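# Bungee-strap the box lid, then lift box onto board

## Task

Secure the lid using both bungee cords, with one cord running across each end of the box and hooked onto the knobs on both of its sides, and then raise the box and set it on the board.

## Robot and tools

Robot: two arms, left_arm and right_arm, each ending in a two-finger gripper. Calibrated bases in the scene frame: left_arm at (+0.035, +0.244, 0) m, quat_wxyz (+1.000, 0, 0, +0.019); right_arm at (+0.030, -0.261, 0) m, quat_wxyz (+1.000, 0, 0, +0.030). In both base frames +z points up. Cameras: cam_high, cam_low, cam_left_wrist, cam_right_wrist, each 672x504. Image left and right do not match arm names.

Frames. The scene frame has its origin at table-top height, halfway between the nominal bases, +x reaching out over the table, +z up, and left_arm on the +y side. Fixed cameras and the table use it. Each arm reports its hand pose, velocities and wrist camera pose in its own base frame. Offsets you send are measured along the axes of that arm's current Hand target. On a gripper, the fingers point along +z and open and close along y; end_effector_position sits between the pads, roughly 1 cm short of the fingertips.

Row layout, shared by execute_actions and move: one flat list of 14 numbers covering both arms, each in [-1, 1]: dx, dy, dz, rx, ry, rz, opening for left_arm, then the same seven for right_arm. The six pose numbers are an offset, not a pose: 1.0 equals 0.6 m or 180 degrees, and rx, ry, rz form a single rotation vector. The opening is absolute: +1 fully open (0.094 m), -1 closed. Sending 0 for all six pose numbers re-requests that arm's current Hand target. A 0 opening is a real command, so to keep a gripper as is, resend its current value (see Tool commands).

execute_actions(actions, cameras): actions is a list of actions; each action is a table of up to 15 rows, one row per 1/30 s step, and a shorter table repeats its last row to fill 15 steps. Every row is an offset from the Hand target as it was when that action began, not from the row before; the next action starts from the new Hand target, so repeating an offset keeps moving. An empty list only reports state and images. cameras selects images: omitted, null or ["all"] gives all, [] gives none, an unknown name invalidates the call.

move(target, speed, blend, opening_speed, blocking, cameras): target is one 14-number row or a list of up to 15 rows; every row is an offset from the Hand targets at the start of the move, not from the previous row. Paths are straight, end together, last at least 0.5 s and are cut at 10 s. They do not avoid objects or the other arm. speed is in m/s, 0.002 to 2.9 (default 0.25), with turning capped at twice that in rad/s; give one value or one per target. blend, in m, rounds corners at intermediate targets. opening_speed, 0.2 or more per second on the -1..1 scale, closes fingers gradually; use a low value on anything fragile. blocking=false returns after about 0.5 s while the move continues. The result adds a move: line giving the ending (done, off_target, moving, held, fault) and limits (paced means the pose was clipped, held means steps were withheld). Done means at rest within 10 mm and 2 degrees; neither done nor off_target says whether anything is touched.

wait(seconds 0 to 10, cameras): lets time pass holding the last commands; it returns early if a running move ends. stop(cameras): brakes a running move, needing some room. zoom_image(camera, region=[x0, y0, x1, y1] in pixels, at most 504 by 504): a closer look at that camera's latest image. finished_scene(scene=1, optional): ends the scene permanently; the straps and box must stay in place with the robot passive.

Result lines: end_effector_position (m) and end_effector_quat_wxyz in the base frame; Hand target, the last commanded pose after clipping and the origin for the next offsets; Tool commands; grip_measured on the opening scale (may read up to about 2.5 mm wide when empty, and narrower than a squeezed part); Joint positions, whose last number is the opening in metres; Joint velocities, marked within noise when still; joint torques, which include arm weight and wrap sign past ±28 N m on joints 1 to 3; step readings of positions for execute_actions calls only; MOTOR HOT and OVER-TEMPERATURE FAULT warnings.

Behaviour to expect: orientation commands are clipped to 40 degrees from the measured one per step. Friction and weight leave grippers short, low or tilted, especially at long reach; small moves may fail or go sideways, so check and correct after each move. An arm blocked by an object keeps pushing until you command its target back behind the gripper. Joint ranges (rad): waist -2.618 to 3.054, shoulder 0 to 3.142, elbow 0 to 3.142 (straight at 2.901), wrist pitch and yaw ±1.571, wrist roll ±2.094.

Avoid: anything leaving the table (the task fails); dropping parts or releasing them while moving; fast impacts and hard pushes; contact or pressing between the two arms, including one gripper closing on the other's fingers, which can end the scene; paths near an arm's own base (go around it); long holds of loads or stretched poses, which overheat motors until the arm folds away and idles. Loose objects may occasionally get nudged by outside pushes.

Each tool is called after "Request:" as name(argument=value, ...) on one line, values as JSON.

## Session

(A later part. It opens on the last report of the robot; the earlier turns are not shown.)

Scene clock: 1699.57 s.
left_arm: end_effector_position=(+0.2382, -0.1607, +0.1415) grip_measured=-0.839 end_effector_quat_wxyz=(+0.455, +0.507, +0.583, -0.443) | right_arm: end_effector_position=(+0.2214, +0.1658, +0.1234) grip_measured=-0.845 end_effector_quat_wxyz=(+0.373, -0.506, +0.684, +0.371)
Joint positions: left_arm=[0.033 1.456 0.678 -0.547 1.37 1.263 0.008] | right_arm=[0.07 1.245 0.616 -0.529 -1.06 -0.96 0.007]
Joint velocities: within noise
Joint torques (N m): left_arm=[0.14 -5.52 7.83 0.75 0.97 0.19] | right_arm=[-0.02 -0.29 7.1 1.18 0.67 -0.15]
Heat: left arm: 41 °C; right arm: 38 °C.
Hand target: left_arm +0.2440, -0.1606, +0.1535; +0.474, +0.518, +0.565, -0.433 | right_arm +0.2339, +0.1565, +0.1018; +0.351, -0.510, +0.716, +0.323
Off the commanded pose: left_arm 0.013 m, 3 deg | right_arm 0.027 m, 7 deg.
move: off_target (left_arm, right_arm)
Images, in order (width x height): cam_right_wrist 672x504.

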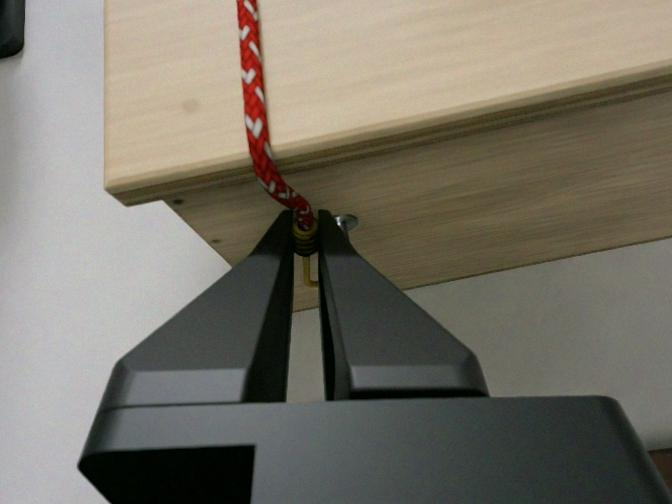

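Request:
move(target=[0,0,0,0,0,0,-1.0,-0.00416,0.00052,-0.00273,0,0,0,-1.0], speed=0.02, cameras=[])

Scene clock: 1704.80 s.
left_arm: end_effector_position=(+0.2382, -0.1607, +0.1415) grip_measured=-0.839 end_effector_quat_wxyz=(+0.455, +0.507, +0.583, -0.443) | right_arm: end_effector_position=(+0.2216, +0.1655, +0.1238) grip_measured=-0.845 end_effector_quat_wxyz=(+0.372, -0.507, +0.685, +0.369)
Joint positions: left_arm=[0.033 1.456 0.678 -0.547 1.37 1.263 0.008] | right_arm=[0.07 1.245 0.621 -0.536 -1.057 -0.963 0.007]
Joint velocities: within noise
Joint torques (N m): left_arm=[0.14 -5.52 7.83 0.74 0.97 0.19] | right_arm=[0.21 -0.76 7.42 1.13 0.6 -0.11]
Heat: left arm: 42 °C; right arm: 38 °C.
Hand target: left_arm +0.2440, -0.1606, +0.1535; +0.474, +0.518, +0.565, -0.433 | right_arm +0.2339, +0.1565, +0.1048; +0.351, -0.510, +0.716, +0.323
Off the commanded pose: left_arm 0.013 m, 3 deg | right_arm 0.024 m, 7 deg.
move: off_target (left_arm, right_arm)
No camera images: "cameras" was empty.

Request:
move(target=[0,0,0,0,0,0,-1.0,-0.00672,-0.00408,-0.00277,0,0,0,-1.0], speed=0.03, cameras=[])

Scene clock: 1706.23 s.
left_arm: end_effector_position=(+0.2382, -0.1607, +0.1415) grip_measured=-0.839 end_effector_quat_wxyz=(+0.455, +0.507, +0.583, -0.443) | right_arm: end_effector_position=(+0.2283, +0.1641, +0.1259) grip_measured=-0.845 end_effector_quat_wxyz=(+0.373, -0.509, +0.688, +0.358)
Joint positions: left_arm=[0.033 1.456 0.678 -0.547 1.37 1.263 0.008] | right_arm=[0.07 1.254 0.644 -0.539 -1.036 -0.963 0.007]
Joint velocities: within noise
Joint torques (N m): left_arm=[0.17 -5.52 7.86 0.75 0.97 0.2] | right_arm=[0.21 -0.99 7.24 1.03 0.48 -0.09]
Heat: left arm: 42 °C; right arm: 38 °C.
Hand target: left_arm +0.2440, -0.1606, +0.1535; +0.474, +0.518, +0.565, -0.433 | right_arm +0.2370, +0.1565, +0.1089; +0.351, -0.510, +0.716, +0.323
Off the commanded pose: left_arm 0.013 m, 3 deg | right_arm 0.021 m, 6 deg.
move: off_target (left_arm, right_arm)
No camera images: "cameras" was empty.

Request:
wait(seconds=0.0)

Request:
zoom_image(camera="cam_right_wrist", region=[270, 190, 370, 290])

Scene clock: 1707.70 s.
left_arm: end_effector_position=(+0.2382, -0.1607, +0.1415) grip_measured=-0.839 end_effector_quat_wxyz=(+0.455, +0.507, +0.583, -0.443) | right_arm: end_effector_position=(+0.2285, +0.1641, +0.1258) grip_measured=-0.845 end_effector_quat_wxyz=(+0.374, -0.510, +0.688, +0.357)
Joint positions: left_arm=[0.033 1.456 0.678 -0.547 1.37 1.263 0.008] | right_arm=[0.07 1.254 0.644 -0.538 -1.035 -0.963 0.007]
Joint velocities: within noise
Joint torques (N m): left_arm=[0.17 -5.52 7.84 0.74 0.97 0.19] | right_arm=[0.21 -0.98 7.28 1.07 0.44 -0.09]
Heat: left arm: 42 °C; right arm: 38 °C.
Hand target: left_arm +0.2440, -0.1606, +0.1535; +0.474, +0.518, +0.565, -0.433 | right_arm +0.2369, +0.1565, +0.1089; +0.351, -0.510, +0.716, +0.323
Tool commands: left_gripper/opening=-1.0 right_gripper/opening=-1.0
Off the commanded pose: left_arm 0.013 m, 3 deg | right_arm 0.020 m, 6 deg.

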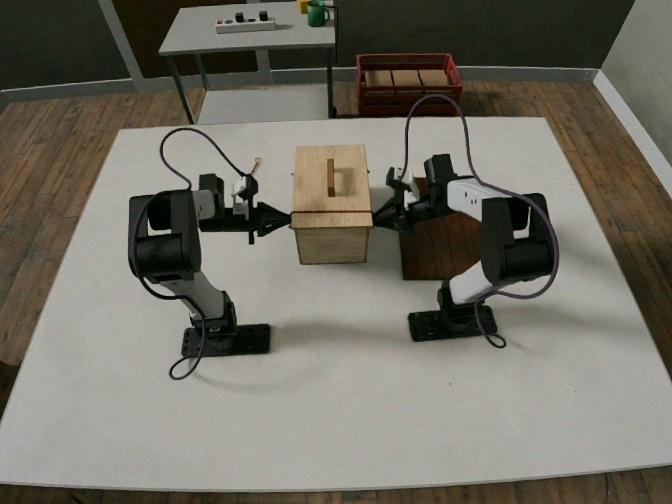

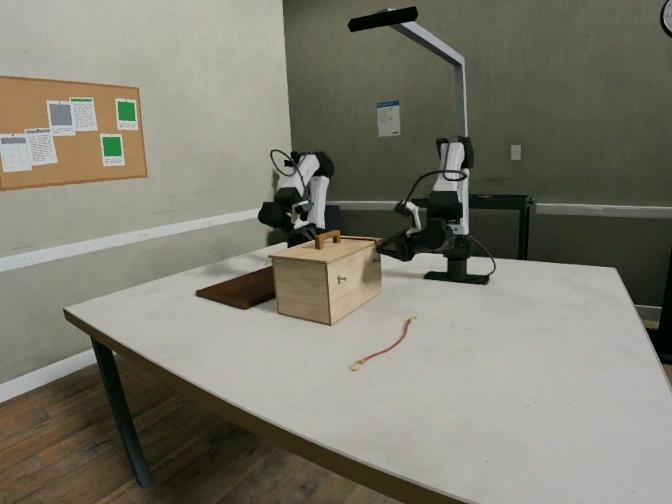

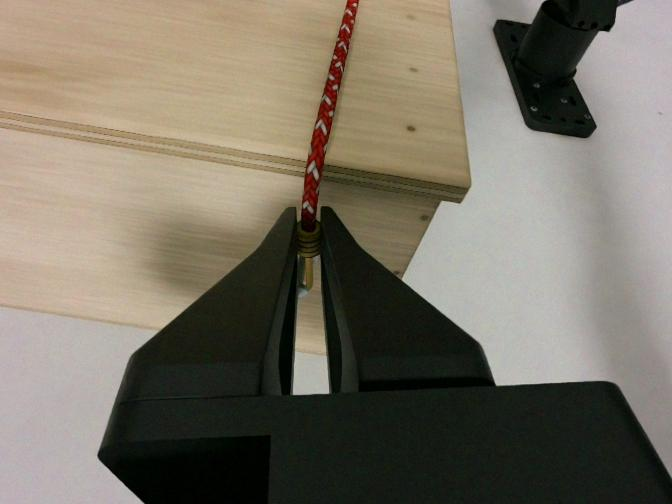

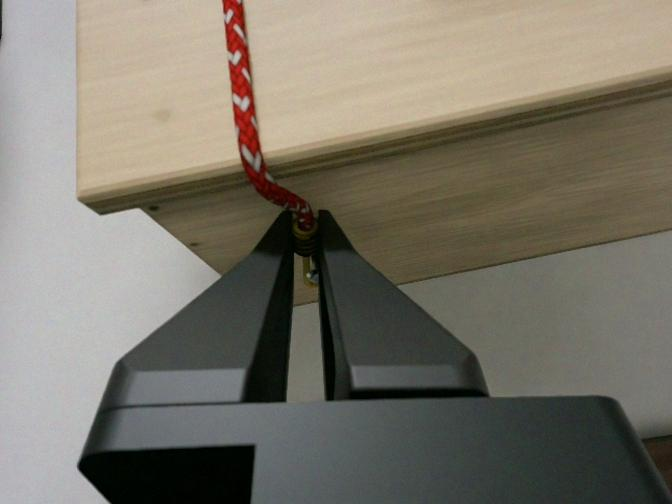

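Scaled by 5.040.

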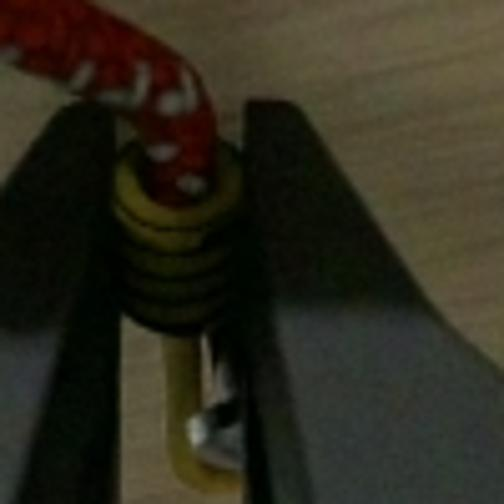

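Request:
move(target=[0,0,0,0,0,0,-1.0,-0.00932,0.00282,-0.00665,0,0,0,-1.0], speed=0.03, cameras=["cam_right_wrist"])

Request:
zoom_image(camera="cam_right_wrist", region=[270, 190, 370, 290])

Scene clock: 1716.13 s.
left_arm: end_effector_position=(+0.2382, -0.1607, +0.1415) grip_measured=-0.839 end_effector_quat_wxyz=(+0.455, +0.507, +0.583, -0.443) | right_arm: end_effector_position=(+0.2293, +0.1633, +0.1272) grip_measured=-0.845 end_effector_quat_wxyz=(+0.370, -0.509, +0.691, +0.355)
Joint positions: left_arm=[0.033 1.456 0.678 -0.547 1.37 1.263 0.008] | right_arm=[0.07 1.254 0.657 -0.558 -1.026 -0.963 0.007]
Joint velocities: within noise
Joint torques (N m): left_arm=[0.16 -5.55 7.83 0.75 0.97 0.2] | right_arm=[0.36 -2.43 7.82 1 0.36 -0.05]
Heat: left arm: 42 °C; right arm: 38 °C.
Hand target: left_arm +0.2440, -0.1606, +0.1535; +0.474, +0.518, +0.565, -0.433 | right_arm +0.2360, +0.1565, +0.1159; +0.351, -0.510, +0.716, +0.323
Off the commanded pose: left_arm 0.013 m, 3 deg | right_arm 0.015 m, 5 deg.
move: off_target (left_arm, right_arm)
Images, in order (width x height): cam_right_wrist 672x504.

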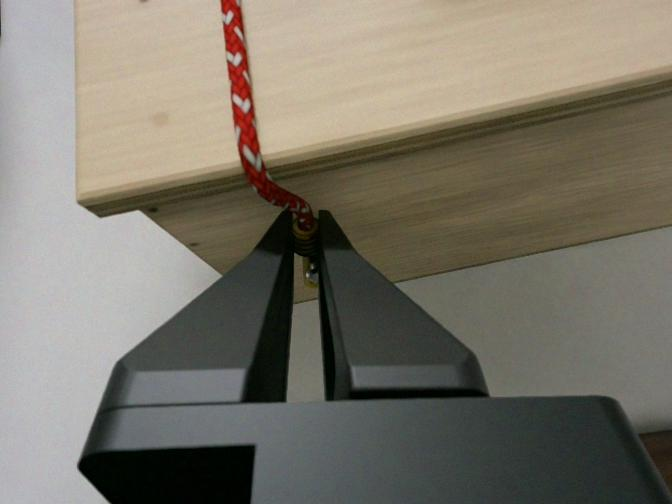

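Scaled by 5.040.

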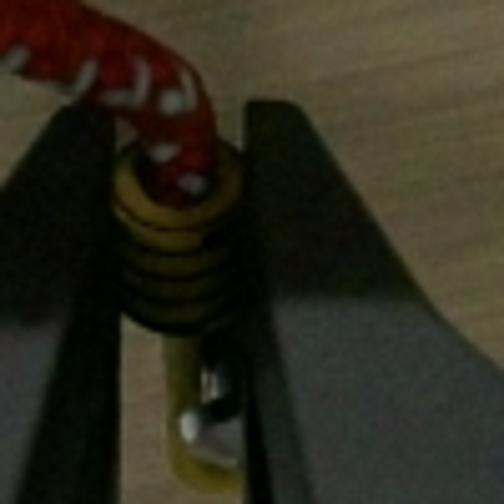

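Request:
move(target=[0,0,0,0,0,0,-1.0,-0.01232,0.00812,-0.01023,0,0,0,-1.0], speed=0.03, cameras=["cam_right_wrist"])

Request:
zoom_image(camera="cam_right_wrist", region=[270, 190, 370, 290])

Scene clock: 1718.07 s.
left_arm: end_effector_position=(+0.2382, -0.1607, +0.1415) grip_measured=-0.839 end_effector_quat_wxyz=(+0.455, +0.507, +0.583, -0.443) | right_arm: end_effector_position=(+0.2280, +0.1617, +0.1314) grip_measured=-0.845 end_effector_quat_wxyz=(+0.365, -0.509, +0.697, +0.350)
Joint positions: left_arm=[0.033 1.456 0.678 -0.547 1.37 1.263 0.008] | right_arm=[0.07 1.236 0.675 -0.599 -1.009 -0.963 0.007]
Joint velocities: within noise
Joint torques (N m): left_arm=[0.17 -5.53 7.83 0.75 0.97 0.19] | right_arm=[0.61 -3.78 8.03 0.86 0.2 0]
Heat: left arm: 42 °C; right arm: 38 °C.
Hand target: left_arm +0.2440, -0.1606, +0.1535; +0.474, +0.518, +0.565, -0.433 | right_arm +0.2319, +0.1565, +0.1257; +0.351, -0.510, +0.716, +0.323
Off the commanded pose: left_arm 0.013 m, 3 deg | right_arm 0.009 m, 4 deg.
move: off_target (left_arm, right_arm)
Images, in order (width x height): cam_right_wrist 672x504.

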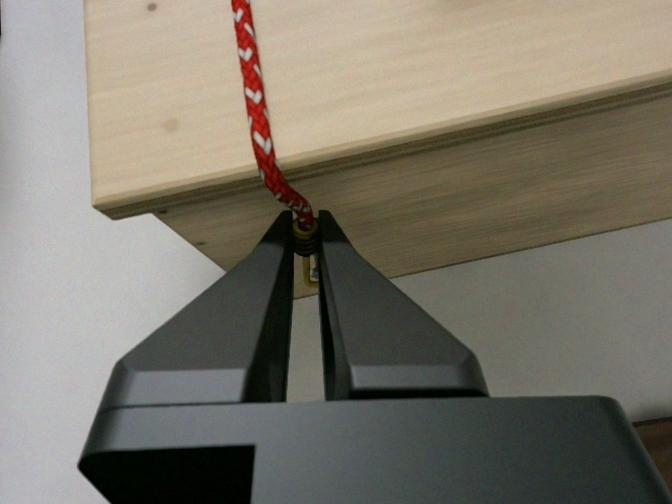

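Scaled by 5.040.

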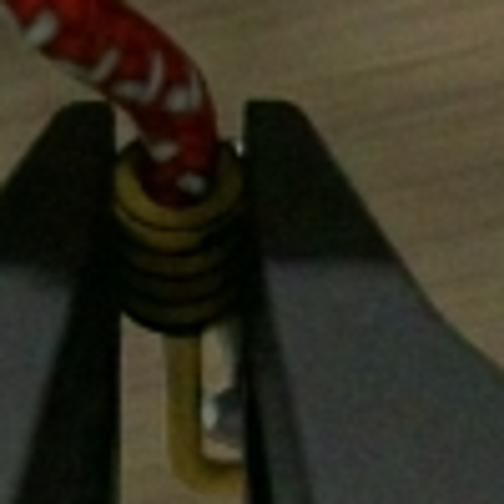

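Request:
move(target=[0,0,0,0,0,0,-1.0,0.00627,0.00563,-0.00573,-0.0355,-0.0870,-0.0534,-1.0], speed=0.06, cameras=["cam_right_wrist","cam_high"])

Request:
zoom_image(camera="cam_right_wrist", region=[270, 190, 370, 290])

Scene clock: 1734.07 s.
left_arm: end_effector_position=(+0.2382, -0.1607, +0.1415) grip_measured=-0.839 end_effector_quat_wxyz=(+0.455, +0.507, +0.583, -0.443) | right_arm: end_effector_position=(+0.2251, +0.1571, +0.1354) grip_measured=-0.846 end_effector_quat_wxyz=(+0.449, -0.534, +0.587, +0.411)
Joint positions: left_arm=[0.033 1.456 0.678 -0.547 1.37 1.263 0.008] | right_arm=[-0.039 1.396 0.656 -0.634 -1.303 -1.364 0.007]
Joint velocities: within noise
Joint torques (N m): left_arm=[0.16 -5.53 7.83 0.75 0.98 0.19] | right_arm=[-0.77 -2.45 5.31 0.74 -0.23 -0.27]
Heat: left arm: 42 °C; right arm: 39 °C.
Hand target: left_arm +0.2440, -0.1606, +0.1535; +0.474, +0.518, +0.565, -0.433 | right_arm +0.2272, +0.1527, +0.1248; +0.442, -0.538, +0.597, +0.398
Off the commanded pose: left_arm 0.013 m, 3 deg | right_arm 0.012 m, 2 deg.
move: off_target (left_arm, right_arm)
Images, in order (width x height): cam_high 672x504, cam_right_wrist 672x504.

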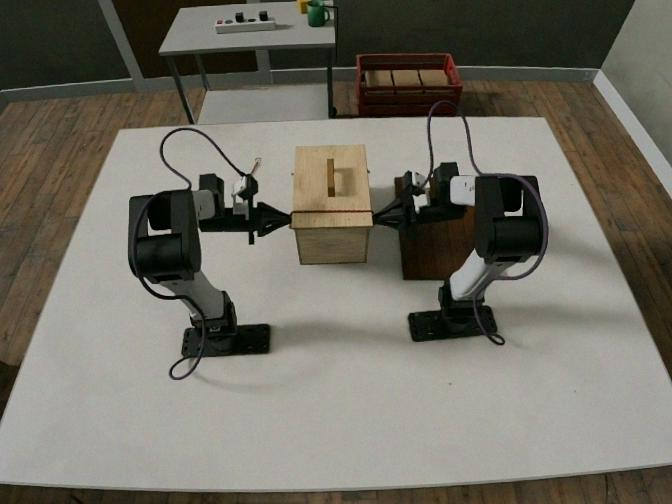

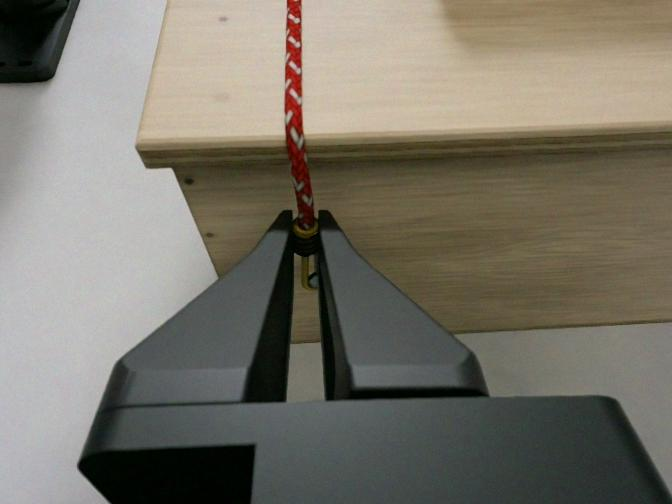

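Scaled by 5.040.

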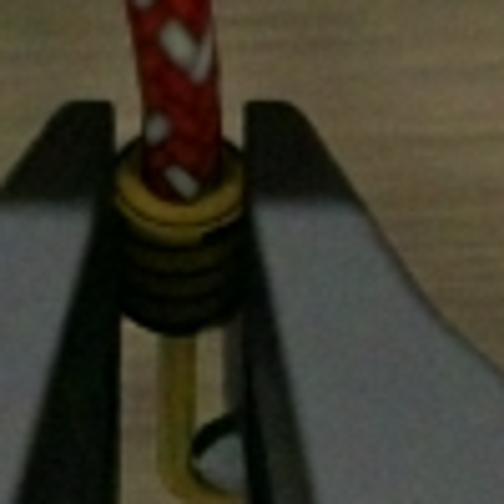

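Request:
move(target=[0,0,0,0,0,0,-1.0,-0.01275,0,-0.0039,0,0,0,-1.0], speed=0.04, cameras=["cam_right_wrist"])

Request:
zoom_image(camera="cam_right_wrist", region=[270, 190, 370, 290])

Scene clock: 1737.10 s.
left_arm: end_effector_position=(+0.2382, -0.1607, +0.1415) grip_measured=-0.839 end_effector_quat_wxyz=(+0.455, +0.507, +0.583, -0.443) | right_arm: end_effector_position=(+0.2248, +0.1569, +0.1354) grip_measured=-0.846 end_effector_quat_wxyz=(+0.449, -0.533, +0.588, +0.411)
Joint positions: left_arm=[0.033 1.456 0.678 -0.547 1.37 1.263 0.008] | right_arm=[-0.04 1.396 0.656 -0.637 -1.304 -1.365 0.007]
Joint velocities: within noise
Joint torques (N m): left_arm=[0.14 -5.52 7.86 0.75 0.97 0.19] | right_arm=[-0.69 -4.37 7.04 0.39 -0.24 -0.23]
Heat: left arm: 42 °C; right arm: 39 °C.
Hand target: left_arm +0.2440, -0.1606, +0.1535; +0.474, +0.518, +0.565, -0.433 | right_arm +0.2272, +0.1527, +0.1329; +0.442, -0.538, +0.597, +0.398
Off the commanded pose: left_arm 0.013 m, 3 deg | right_arm 0.006 m, 2 deg.
move: off_target (left_arm)
Images, in order (width x height): cam_right_wrist 672x504.

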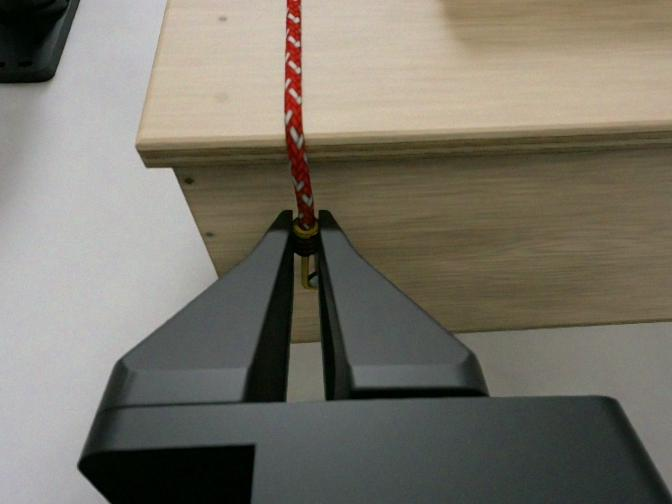

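Scaled by 5.040.

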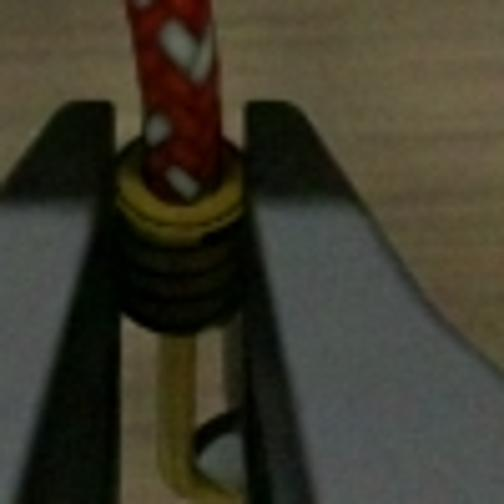

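Request:
move(target=[0,0,0,0,0,0,-1.0,-0.01594,0,-0.00487,0,0,0,-1.0], speed=0.04, cameras=["cam_right_wrist"])

Request:
zoom_image(camera="cam_right_wrist", region=[270, 190, 370, 290])

Scene clock: 1739.37 s.
left_arm: end_effector_position=(+0.2382, -0.1607, +0.1415) grip_measured=-0.839 end_effector_quat_wxyz=(+0.455, +0.507, +0.583, -0.443) | right_arm: end_effector_position=(+0.2246, +0.1559, +0.1361) grip_measured=-0.846 end_effector_quat_wxyz=(+0.438, -0.532, +0.597, +0.410)
Joint positions: left_arm=[0.033 1.456 0.678 -0.547 1.37 1.263 0.008] | right_arm=[-0.04 1.392 0.673 -0.678 -1.282 -1.366 0.007]
Joint velocities: within noise
Joint torques (N m): left_arm=[0.17 -5.52 7.84 0.74 0.98 0.19] | right_arm=[-0.62 -6.12 8.03 0.31 -0.4 -0.16]
Heat: left arm: 42 °C; right arm: 38 °C.
Hand target: left_arm +0.2440, -0.1606, +0.1535; +0.474, +0.518, +0.565, -0.433 | right_arm +0.2272, +0.1527, +0.1429; +0.442, -0.538, +0.597, +0.398
Off the commanded pose: left_arm 0.013 m, 3 deg | right_arm 0.008 m, 2 deg.
move: off_target (left_arm)
Images, in order (width x height): cam_right_wrist 672x504.

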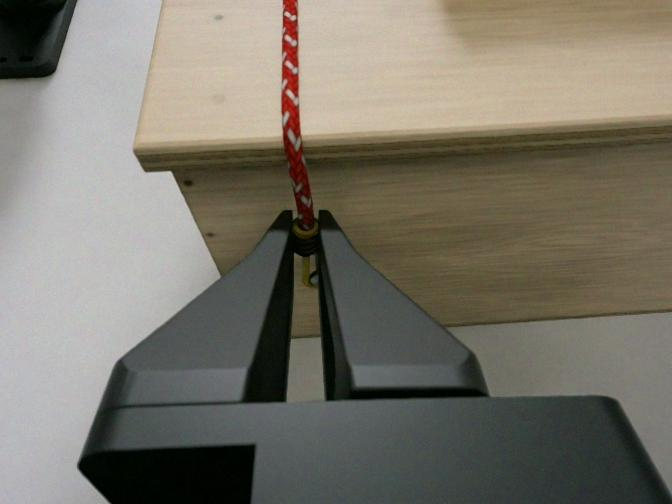

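Scaled by 5.040.

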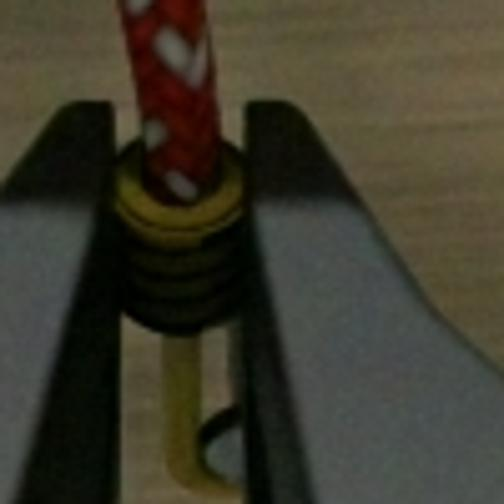

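Request:
zoom_image(camera="cam_right_wrist", region=[290, 250, 330, 300])

Request:
wait(seconds=0.0, cameras=["cam_left_wrist"])

Request:
zoom_image(camera="cam_left_wrist", region=[290, 250, 330, 300])

Scaled by 10.080.

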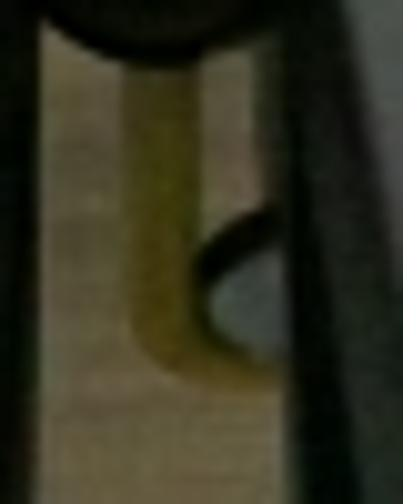

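Scene clock: 1744.27 s.
left_arm: end_effector_position=(+0.2382, -0.1607, +0.1415) grip_measured=-0.839 end_effector_quat_wxyz=(+0.455, +0.507, +0.583, -0.443) | right_arm: end_effector_position=(+0.2245, +0.1560, +0.1360) grip_measured=-0.846 end_effector_quat_wxyz=(+0.438, -0.533, +0.597, +0.409)
Joint positions: left_arm=[0.033 1.456 0.678 -0.547 1.37 1.263 0.008] | right_arm=[-0.04 1.392 0.673 -0.678 -1.282 -1.367 0.007]
Joint velocities: within noise
Joint torques (N m): left_arm=[0.16 -5.52 7.83 0.74 0.98 0.19] | right_arm=[-0.62 -6.11 7.91 0.32 -0.45 -0.17]
Heat: left arm: 42 °C; right arm: 38 °C.
Hand target: left_arm +0.2440, -0.1606, +0.1535; +0.474, +0.518, +0.565, -0.433 | right_arm +0.2272, +0.1527, +0.1429; +0.442, -0.538, +0.597, +0.398
Tool commands: left_gripper/opening=-1.0 right_gripper/opening=-1.0
Off the commanded pose: left_arm 0.013 m, 3 deg | right_arm 0.008 m, 2 deg.
Images, in order (width x height): cam_left_wrist 672x504.

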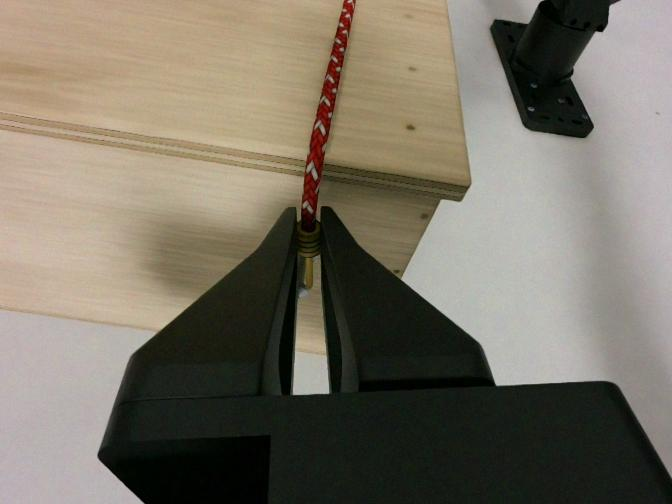

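Scaled by 10.080.

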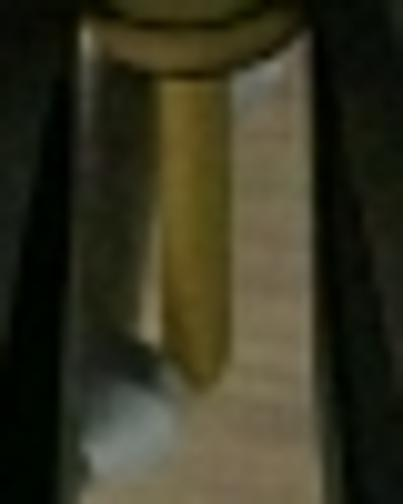

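Request:
move(target=[0,0,0,0,0,0,-1.0,-0.0120,0,-0.00365,0,0,0,-1.0], speed=0.04, cameras=["cam_right_wrist"])

Request:
zoom_image(camera="cam_right_wrist", region=[290, 250, 330, 300])

Scene clock: 1757.20 s.
left_arm: end_effector_position=(+0.2380, -0.1607, +0.1415) grip_measured=-0.839 end_effector_quat_wxyz=(+0.454, +0.507, +0.583, -0.444) | right_arm: end_effector_position=(+0.2241, +0.1548, +0.1365) grip_measured=-0.846 end_effector_quat_wxyz=(+0.430, -0.534, +0.605, +0.405)
Joint positions: left_arm=[0.033 1.456 0.678 -0.548 1.37 1.263 0.008] | right_arm=[-0.04 1.384 0.687 -0.711 -1.259 -1.369 0.007]
Joint velocities: within noise
Joint torques (N m): left_arm=[0.17 -5.5 7.83 0.75 0.97 0.19] | right_arm=[-0.54 -6.67 8.61 0.3 -0.67 -0.11]
Heat: left arm: 42 °C; right arm: 38 °C.
Hand target: left_arm +0.2440, -0.1606, +0.1535; +0.474, +0.518, +0.565, -0.433 | right_arm +0.2273, +0.1527, +0.1504; +0.442, -0.538, +0.597, +0.398
Off the commanded pose: left_arm 0.013 m, 4 deg | right_arm 0.014 m, 2 deg.
move: off_target (left_arm, right_arm)
Images, in order (width x height): cam_right_wrist 672x504.

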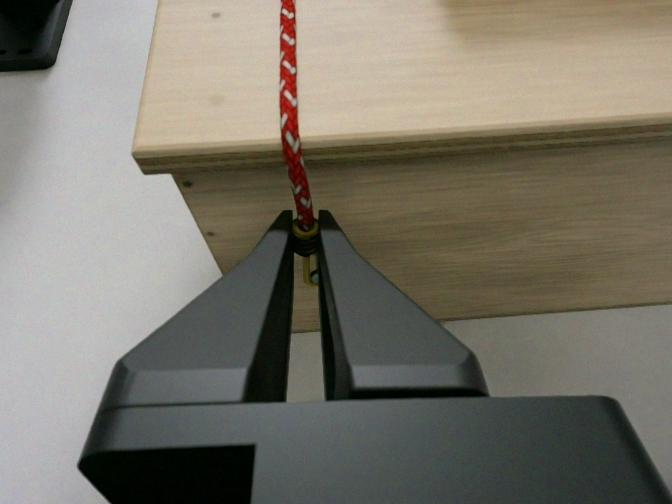

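Scaled by 10.080.

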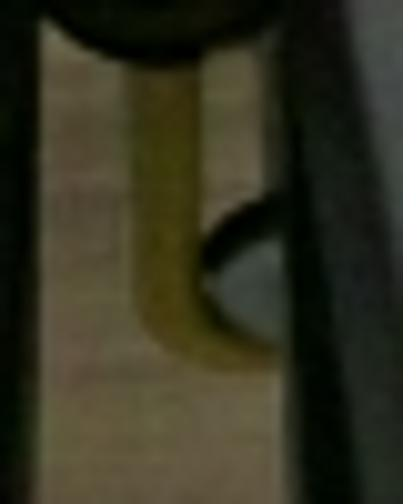

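Request:
move(target=[0,0,0,0,0,0,-1.0,0.00443,0.0007,0.00828,0,-0.022,0,-1.0], speed=0.04, cameras=["cam_right_wrist"])

Request:
zoom_image(camera="cam_right_wrist", region=[290, 250, 330, 300])

Scene clock: 1761.07 s.
left_arm: end_effector_position=(+0.2380, -0.1607, +0.1415) grip_measured=-0.839 end_effector_quat_wxyz=(+0.454, +0.507, +0.583, -0.444) | right_arm: end_effector_position=(+0.2247, +0.1559, +0.1369) grip_measured=-0.846 end_effector_quat_wxyz=(+0.439, -0.533, +0.598, +0.408)
Joint positions: left_arm=[0.033 1.456 0.678 -0.549 1.37 1.263 0.008] | right_arm=[-0.04 1.384 0.671 -0.672 -1.28 -1.358 0.007]
Joint velocities: within noise
Joint torques (N m): left_arm=[0.16 -5.55 7.86 0.76 0.97 0.2] | right_arm=[-0.44 -4.42 5.53 1.04 -1.14 0.02]
Heat: left arm: 42 °C; right arm: 39 °C.
Hand target: left_arm +0.2440, -0.1606, +0.1535; +0.474, +0.518, +0.565, -0.433 | right_arm +0.2272, +0.1567, +0.1465; +0.463, -0.524, +0.582, +0.417
Off the commanded pose: left_arm 0.013 m, 4 deg | right_arm 0.010 m, 4 deg.
move: off_target (left_arm, right_arm)
Images, in order (width x height): cam_right_wrist 672x504.

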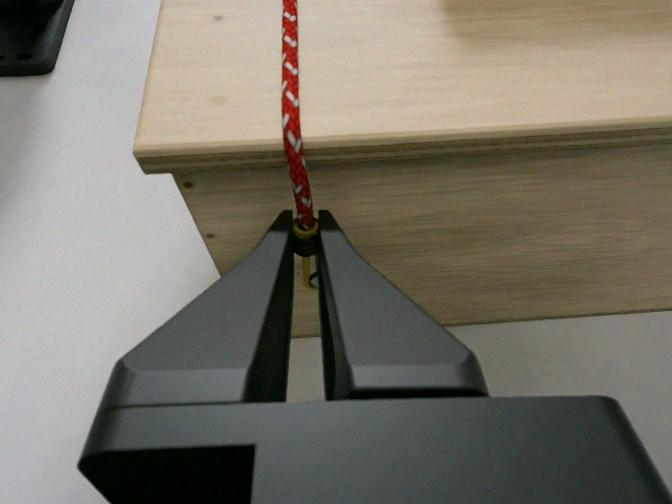

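Scaled by 10.080.

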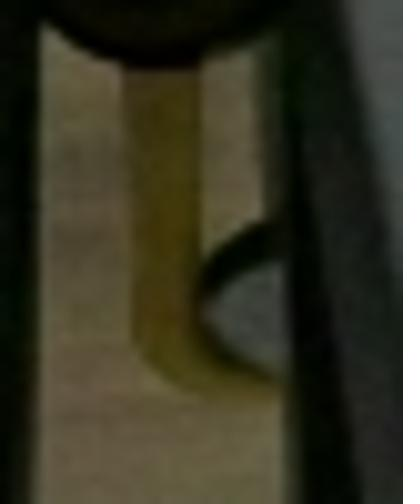

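Request:
move(target=[0,0,0,0,0,0,-1.0,-0.01702,0.0004,-0.0005,0,0,0,-1.0], speed=0.04, cameras=["cam_right_wrist"])

Request:
zoom_image(camera="cam_right_wrist", region=[290, 250, 330, 300])

Scene clock: 1769.17 s.
left_arm: end_effector_position=(+0.2380, -0.1607, +0.1415) grip_measured=-0.839 end_effector_quat_wxyz=(+0.454, +0.507, +0.583, -0.444) | right_arm: end_effector_position=(+0.2254, +0.1558, +0.1380) grip_measured=-0.846 end_effector_quat_wxyz=(+0.435, -0.523, +0.606, +0.413)
Joint positions: left_arm=[0.033 1.456 0.678 -0.549 1.37 1.263 0.008] | right_arm=[-0.04 1.38 0.671 -0.665 -1.28 -1.317 0.007]
Joint velocities: within noise
Joint torques (N m): left_arm=[0.16 -5.53 7.83 0.76 0.98 0.2] | right_arm=[0.36 -7.19 6.83 0.94 -1.1 0.06]
Heat: left arm: 42 °C; right arm: 39 °C.
Hand target: left_arm +0.2440, -0.1606, +0.1535; +0.474, +0.518, +0.565, -0.433 | right_arm +0.2272, +0.1587, +0.1565; +0.463, -0.524, +0.582, +0.416
Off the commanded pose: left_arm 0.013 m, 4 deg | right_arm 0.019 m, 4 deg.
move: off_target (left_arm, right_arm)
Images, in order (width x height): cam_right_wrist 672x504.

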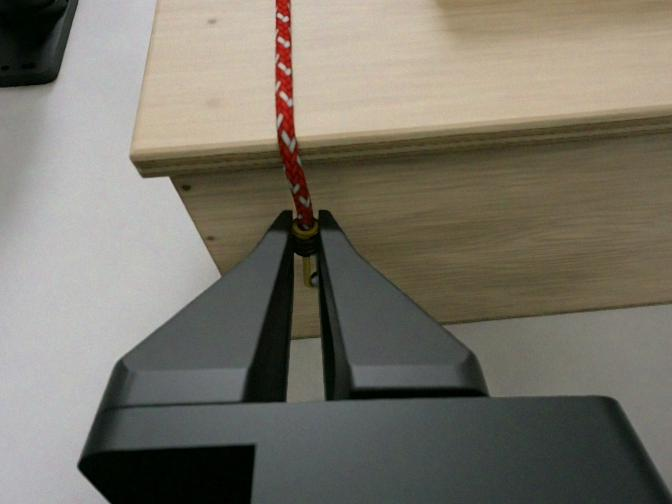

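Scaled by 10.080.

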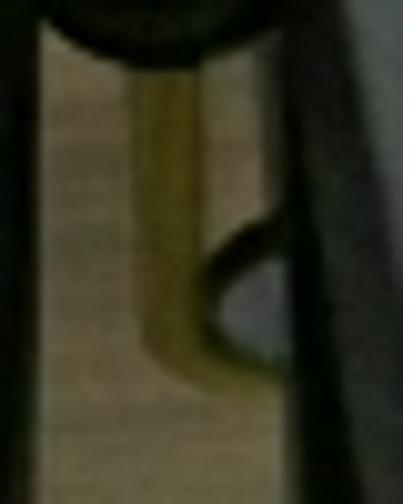

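Request:
move(target=[[0,0,0,0,0,0,-1.0,0.0069,0.0010,0.0140,0,0,0,-1.0],[0,0,0,0,0,0,-1.0,-0.0095,0.0010,0.0110,0,0,-0.015,-1.0]], speed=0.04, cameras=["cam_right_wrist"])

Request:
zoom_image(camera="cam_right_wrist", region=[290, 250, 330, 300])

Scene clock: 1787.20 s.
left_arm: end_effector_position=(+0.2381, -0.1606, +0.1415) grip_measured=-0.839 end_effector_quat_wxyz=(+0.454, +0.507, +0.583, -0.443) | right_arm: end_effector_position=(+0.2273, +0.1615, +0.1411) grip_measured=-0.846 end_effector_quat_wxyz=(+0.442, -0.530, +0.602, +0.402)
Joint positions: left_arm=[0.033 1.456 0.678 -0.548 1.37 1.263 0.008] | right_arm=[-0.011 1.335 0.644 -0.555 -1.265 -1.215 0.007]
Joint velocities: within noise
Joint torques (N m): left_arm=[0.13 -5.52 7.86 0.75 0.98 0.2] | right_arm=[0.92 -7.09 6.83 1.25 -1.12 0.01]
Heat: left arm: 42 °C; right arm: 40 °C.
Hand target: left_arm +0.2440, -0.1606, +0.1535; +0.474, +0.518, +0.565, -0.433 | right_arm +0.2275, +0.1664, +0.1606; +0.472, -0.537, +0.569, +0.405
Off the commanded pose: left_arm 0.013 m, 4 deg | right_arm 0.020 m, 5 deg.
move: off_target (left_arm, right_arm)
Images, in order (width x height): cam_right_wrist 672x504.

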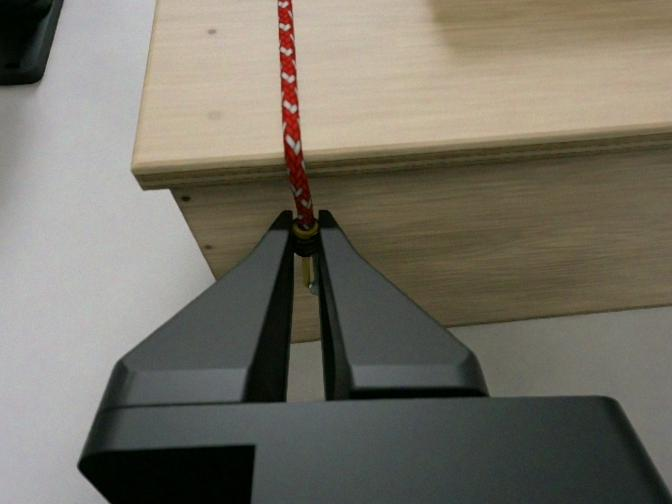

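Scaled by 10.080.

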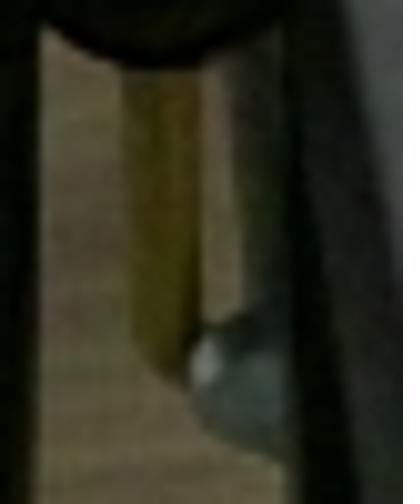

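Request:
move(target=[0,0,0,0,0,0,-1.0,-0.0158,-0.001,-0.0055,0,0,0,-1.0], speed=0.04, cameras=["cam_right_wrist"])

Request:
zoom_image(camera="cam_right_wrist", region=[290, 250, 330, 300])

Scene clock: 1791.37 s.
left_arm: end_effector_position=(+0.2381, -0.1606, +0.1415) grip_measured=-0.839 end_effector_quat_wxyz=(+0.454, +0.507, +0.583, -0.443) | right_arm: end_effector_position=(+0.2262, +0.1610, +0.1425) grip_measured=-0.845 end_effector_quat_wxyz=(+0.442, -0.532, +0.603, +0.397)
Joint positions: left_arm=[0.033 1.456 0.678 -0.548 1.37 1.263 0.008] | right_arm=[-0.011 1.319 0.644 -0.564 -1.255 -1.215 0.007]
Joint velocities: within noise
Joint torques (N m): left_arm=[0.1 -5.52 7.84 0.76 0.98 0.2] | right_arm=[0.59 -7.17 9.33 0.88 -1.22 -0.03]
Heat: left arm: 42 °C; right arm: 39 °C.
Hand target: left_arm +0.2440, -0.1606, +0.1535; +0.474, +0.518, +0.565, -0.433 | right_arm +0.2275, +0.1653, +0.1706; +0.472, -0.537, +0.569, +0.405
Off the commanded pose: left_arm 0.013 m, 4 deg | right_arm 0.028 m, 5 deg.
move: off_target (left_arm, right_arm)
Images, in order (width x height): cam_right_wrist 672x504.

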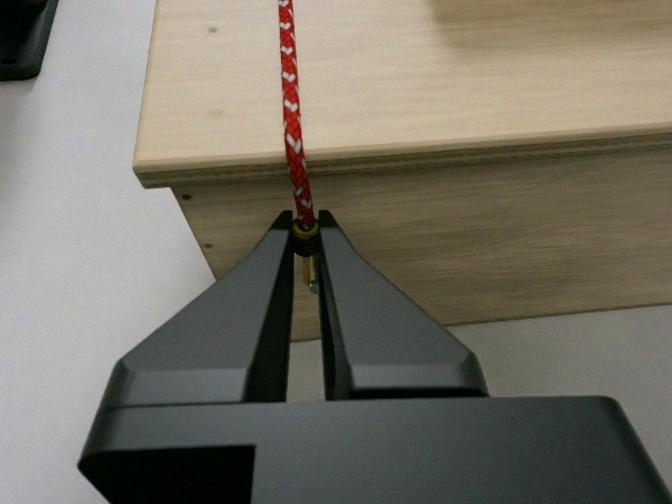

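Scaled by 10.080.

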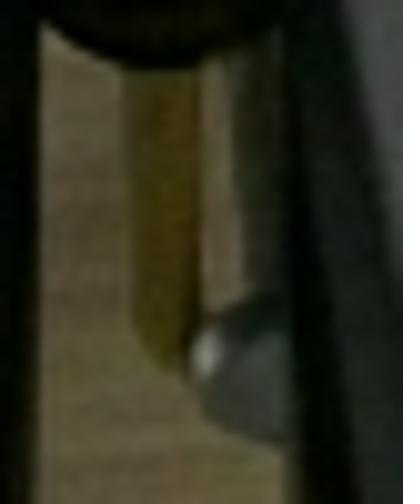

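Request:
move(target=[0,0,0,0,0,0,-1.0,-0.0190,-0.0012,-0.0066,0,0,0,-1.0], speed=0.04, cameras=["cam_right_wrist"])

Request:
zoom_image(camera="cam_right_wrist", region=[290, 250, 330, 300])

Scene clock: 1795.60 s.
left_arm: end_effector_position=(+0.2377, -0.1606, +0.1414) grip_measured=-0.839 end_effector_quat_wxyz=(+0.453, +0.506, +0.584, -0.444) | right_arm: end_effector_position=(+0.2243, +0.1607, +0.1501) grip_measured=-0.846 end_effector_quat_wxyz=(+0.435, -0.529, +0.609, +0.400)
Joint positions: left_arm=[0.033 1.456 0.678 -0.552 1.37 1.263 0.008] | right_arm=[-0.011 1.301 0.672 -0.629 -1.248 -1.216 0.007]
Joint velocities: within noise
Joint torques (N m): left_arm=[0.13 -5.52 7.83 0.78 0.97 0.21] | right_arm=[0.14 -6.95 10.44 0.78 -1.3 -0.14]
Heat: left arm: 42 °C; right arm: 40 °C.
Hand target: left_arm +0.2440, -0.1606, +0.1535; +0.474, +0.518, +0.565, -0.433 | right_arm +0.2275, +0.1640, +0.1825; +0.472, -0.537, +0.569, +0.405
Off the commanded pose: left_arm 0.014 m, 4 deg | right_arm 0.033 m, 6 deg.
move: off_target (left_arm, right_arm)
Images, in order (width x height): cam_right_wrist 672x504.

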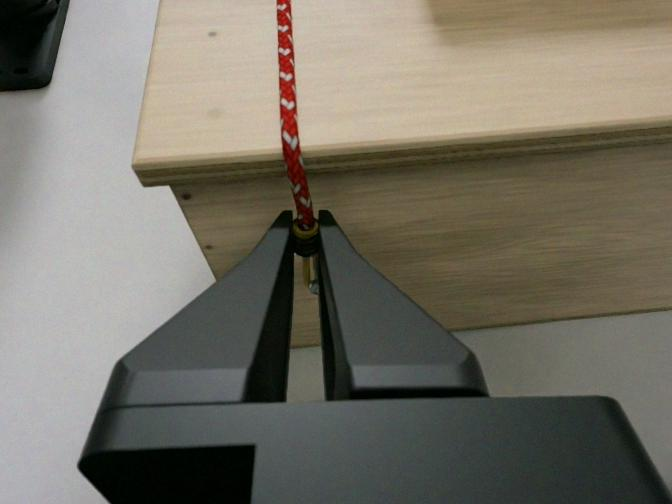

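Scaled by 10.080.

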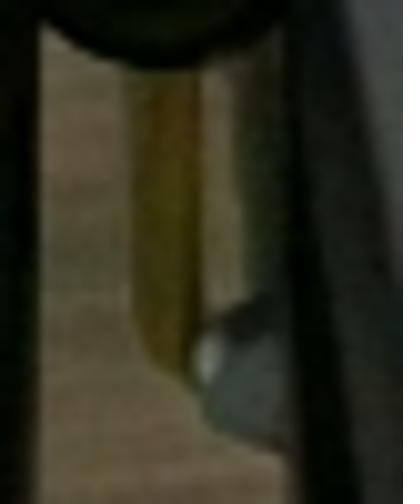

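Request:
move(target=[0,0,0,0,0,0,-1.0,0.0340,0.0022,0.0100,0,0,0,-1.0], speed=0.03)

Request:
zoom_image(camera="cam_right_wrist", region=[290, 250, 330, 300])

Scene clock: 1798.37 s.
left_arm: end_effector_position=(+0.2377, -0.1606, +0.1413) grip_measured=-0.839 end_effector_quat_wxyz=(+0.453, +0.506, +0.584, -0.444) | right_arm: end_effector_position=(+0.2252, +0.1609, +0.1492) grip_measured=-0.846 end_effector_quat_wxyz=(+0.442, -0.533, +0.603, +0.396)
Joint positions: left_arm=[0.033 1.456 0.678 -0.552 1.369 1.263 0.008] | right_arm=[-0.011 1.301 0.663 -0.603 -1.253 -1.22 0.007]
Joint velocities: within noise
Joint torques (N m): left_arm=[0.12 -5.52 7.86 0.78 0.98 0.21] | right_arm=[0.39 -3.32 6.35 1.4 -1.22 -0.17]
Heat: left arm: 42 °C; right arm: 40 °C.
Hand target: left_arm +0.2440, -0.1606, +0.1535; +0.474, +0.518, +0.565, -0.433 | right_arm +0.2273, +0.1653, +0.1614; +0.472, -0.537, +0.569, +0.405
Off the commanded pose: left_arm 0.014 m, 4 deg | right_arm 0.013 m, 5 deg.
move: off_target (left_arm, right_arm)

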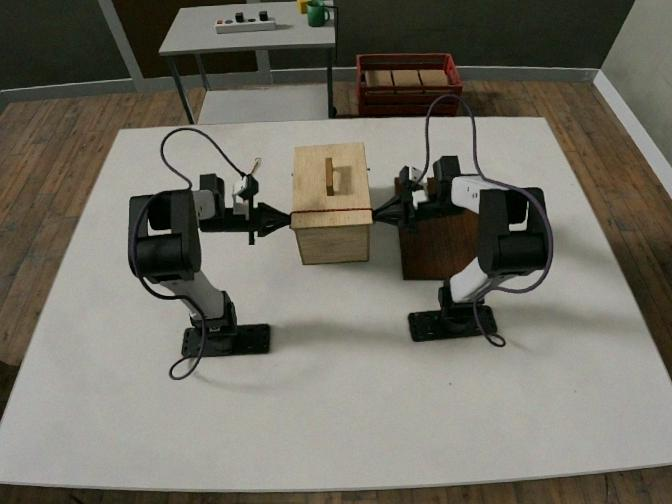

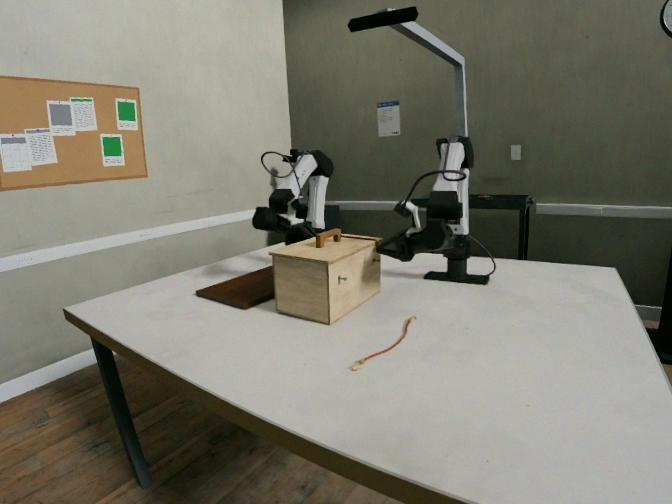

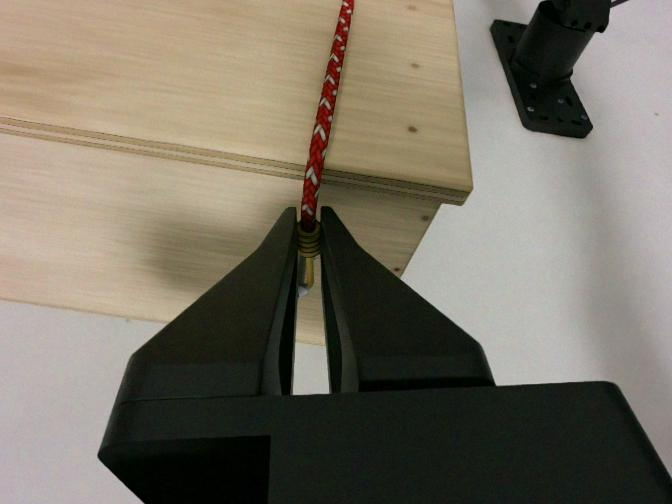

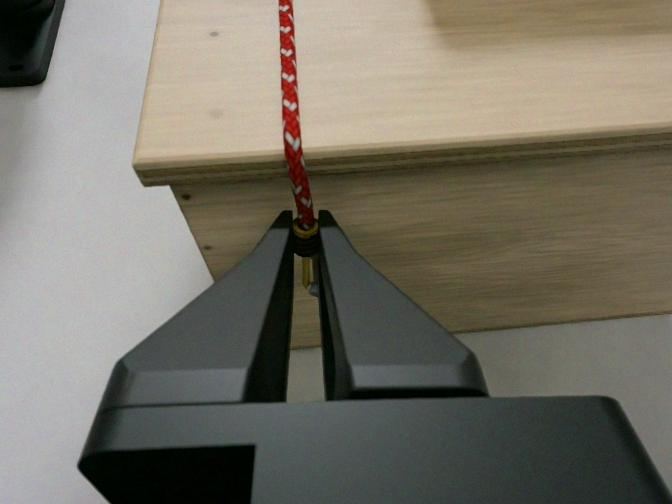

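Scaled by 10.080.

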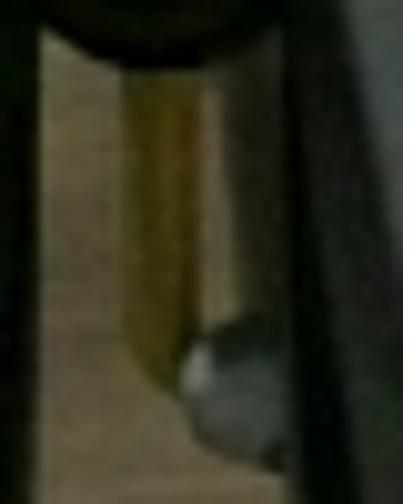

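Request:
move(target=[0,0,0,0,0,0,-1.0,0.0243,0.0015,0.0057,0,0,0,-1.0], speed=0.03, cameras=["cam_high"])

Scene clock: 1800.43 s.
left_arm: end_effector_position=(+0.2382, -0.1606, +0.1413) grip_measured=-0.839 end_effector_quat_wxyz=(+0.454, +0.507, +0.584, -0.443) | right_arm: end_effector_position=(+0.2240, +0.1623, +0.1397) grip_measured=-0.846 end_effector_quat_wxyz=(+0.450, -0.534, +0.592, +0.402)
Joint positions: left_arm=[0.033 1.456 0.678 -0.548 1.369 1.263 0.008] | right_arm=[-0.011 1.328 0.621 -0.528 -1.28 -1.227 0.007]
Joint velocities: within noise
Joint torques (N m): left_arm=[0.13 -5.53 7.83 0.76 0.99 0.2] | right_arm=[0.51 -2.97 5.86 1.44 -0.96 -0.07]
Heat: left arm: 42 °C; right arm: 40 °C.
Hand target: left_arm +0.2440, -0.1606, +0.1535; +0.474, +0.518, +0.565, -0.433 | right_arm +0.2271, +0.1654, +0.1463; +0.472, -0.537, +0.569, +0.405
Off the commanded pose: left_arm 0.013 m, 4 deg | right_arm 0.008 m, 4 deg.
move: off_target (left_arm, right_arm)
Images, in order (width x height): cam_high 672x504.

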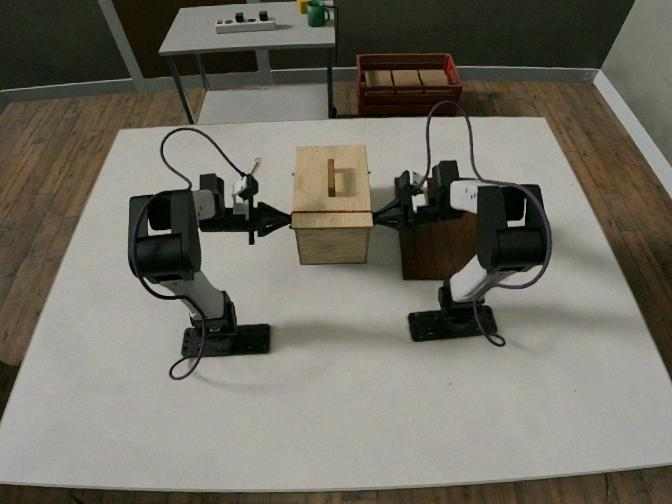

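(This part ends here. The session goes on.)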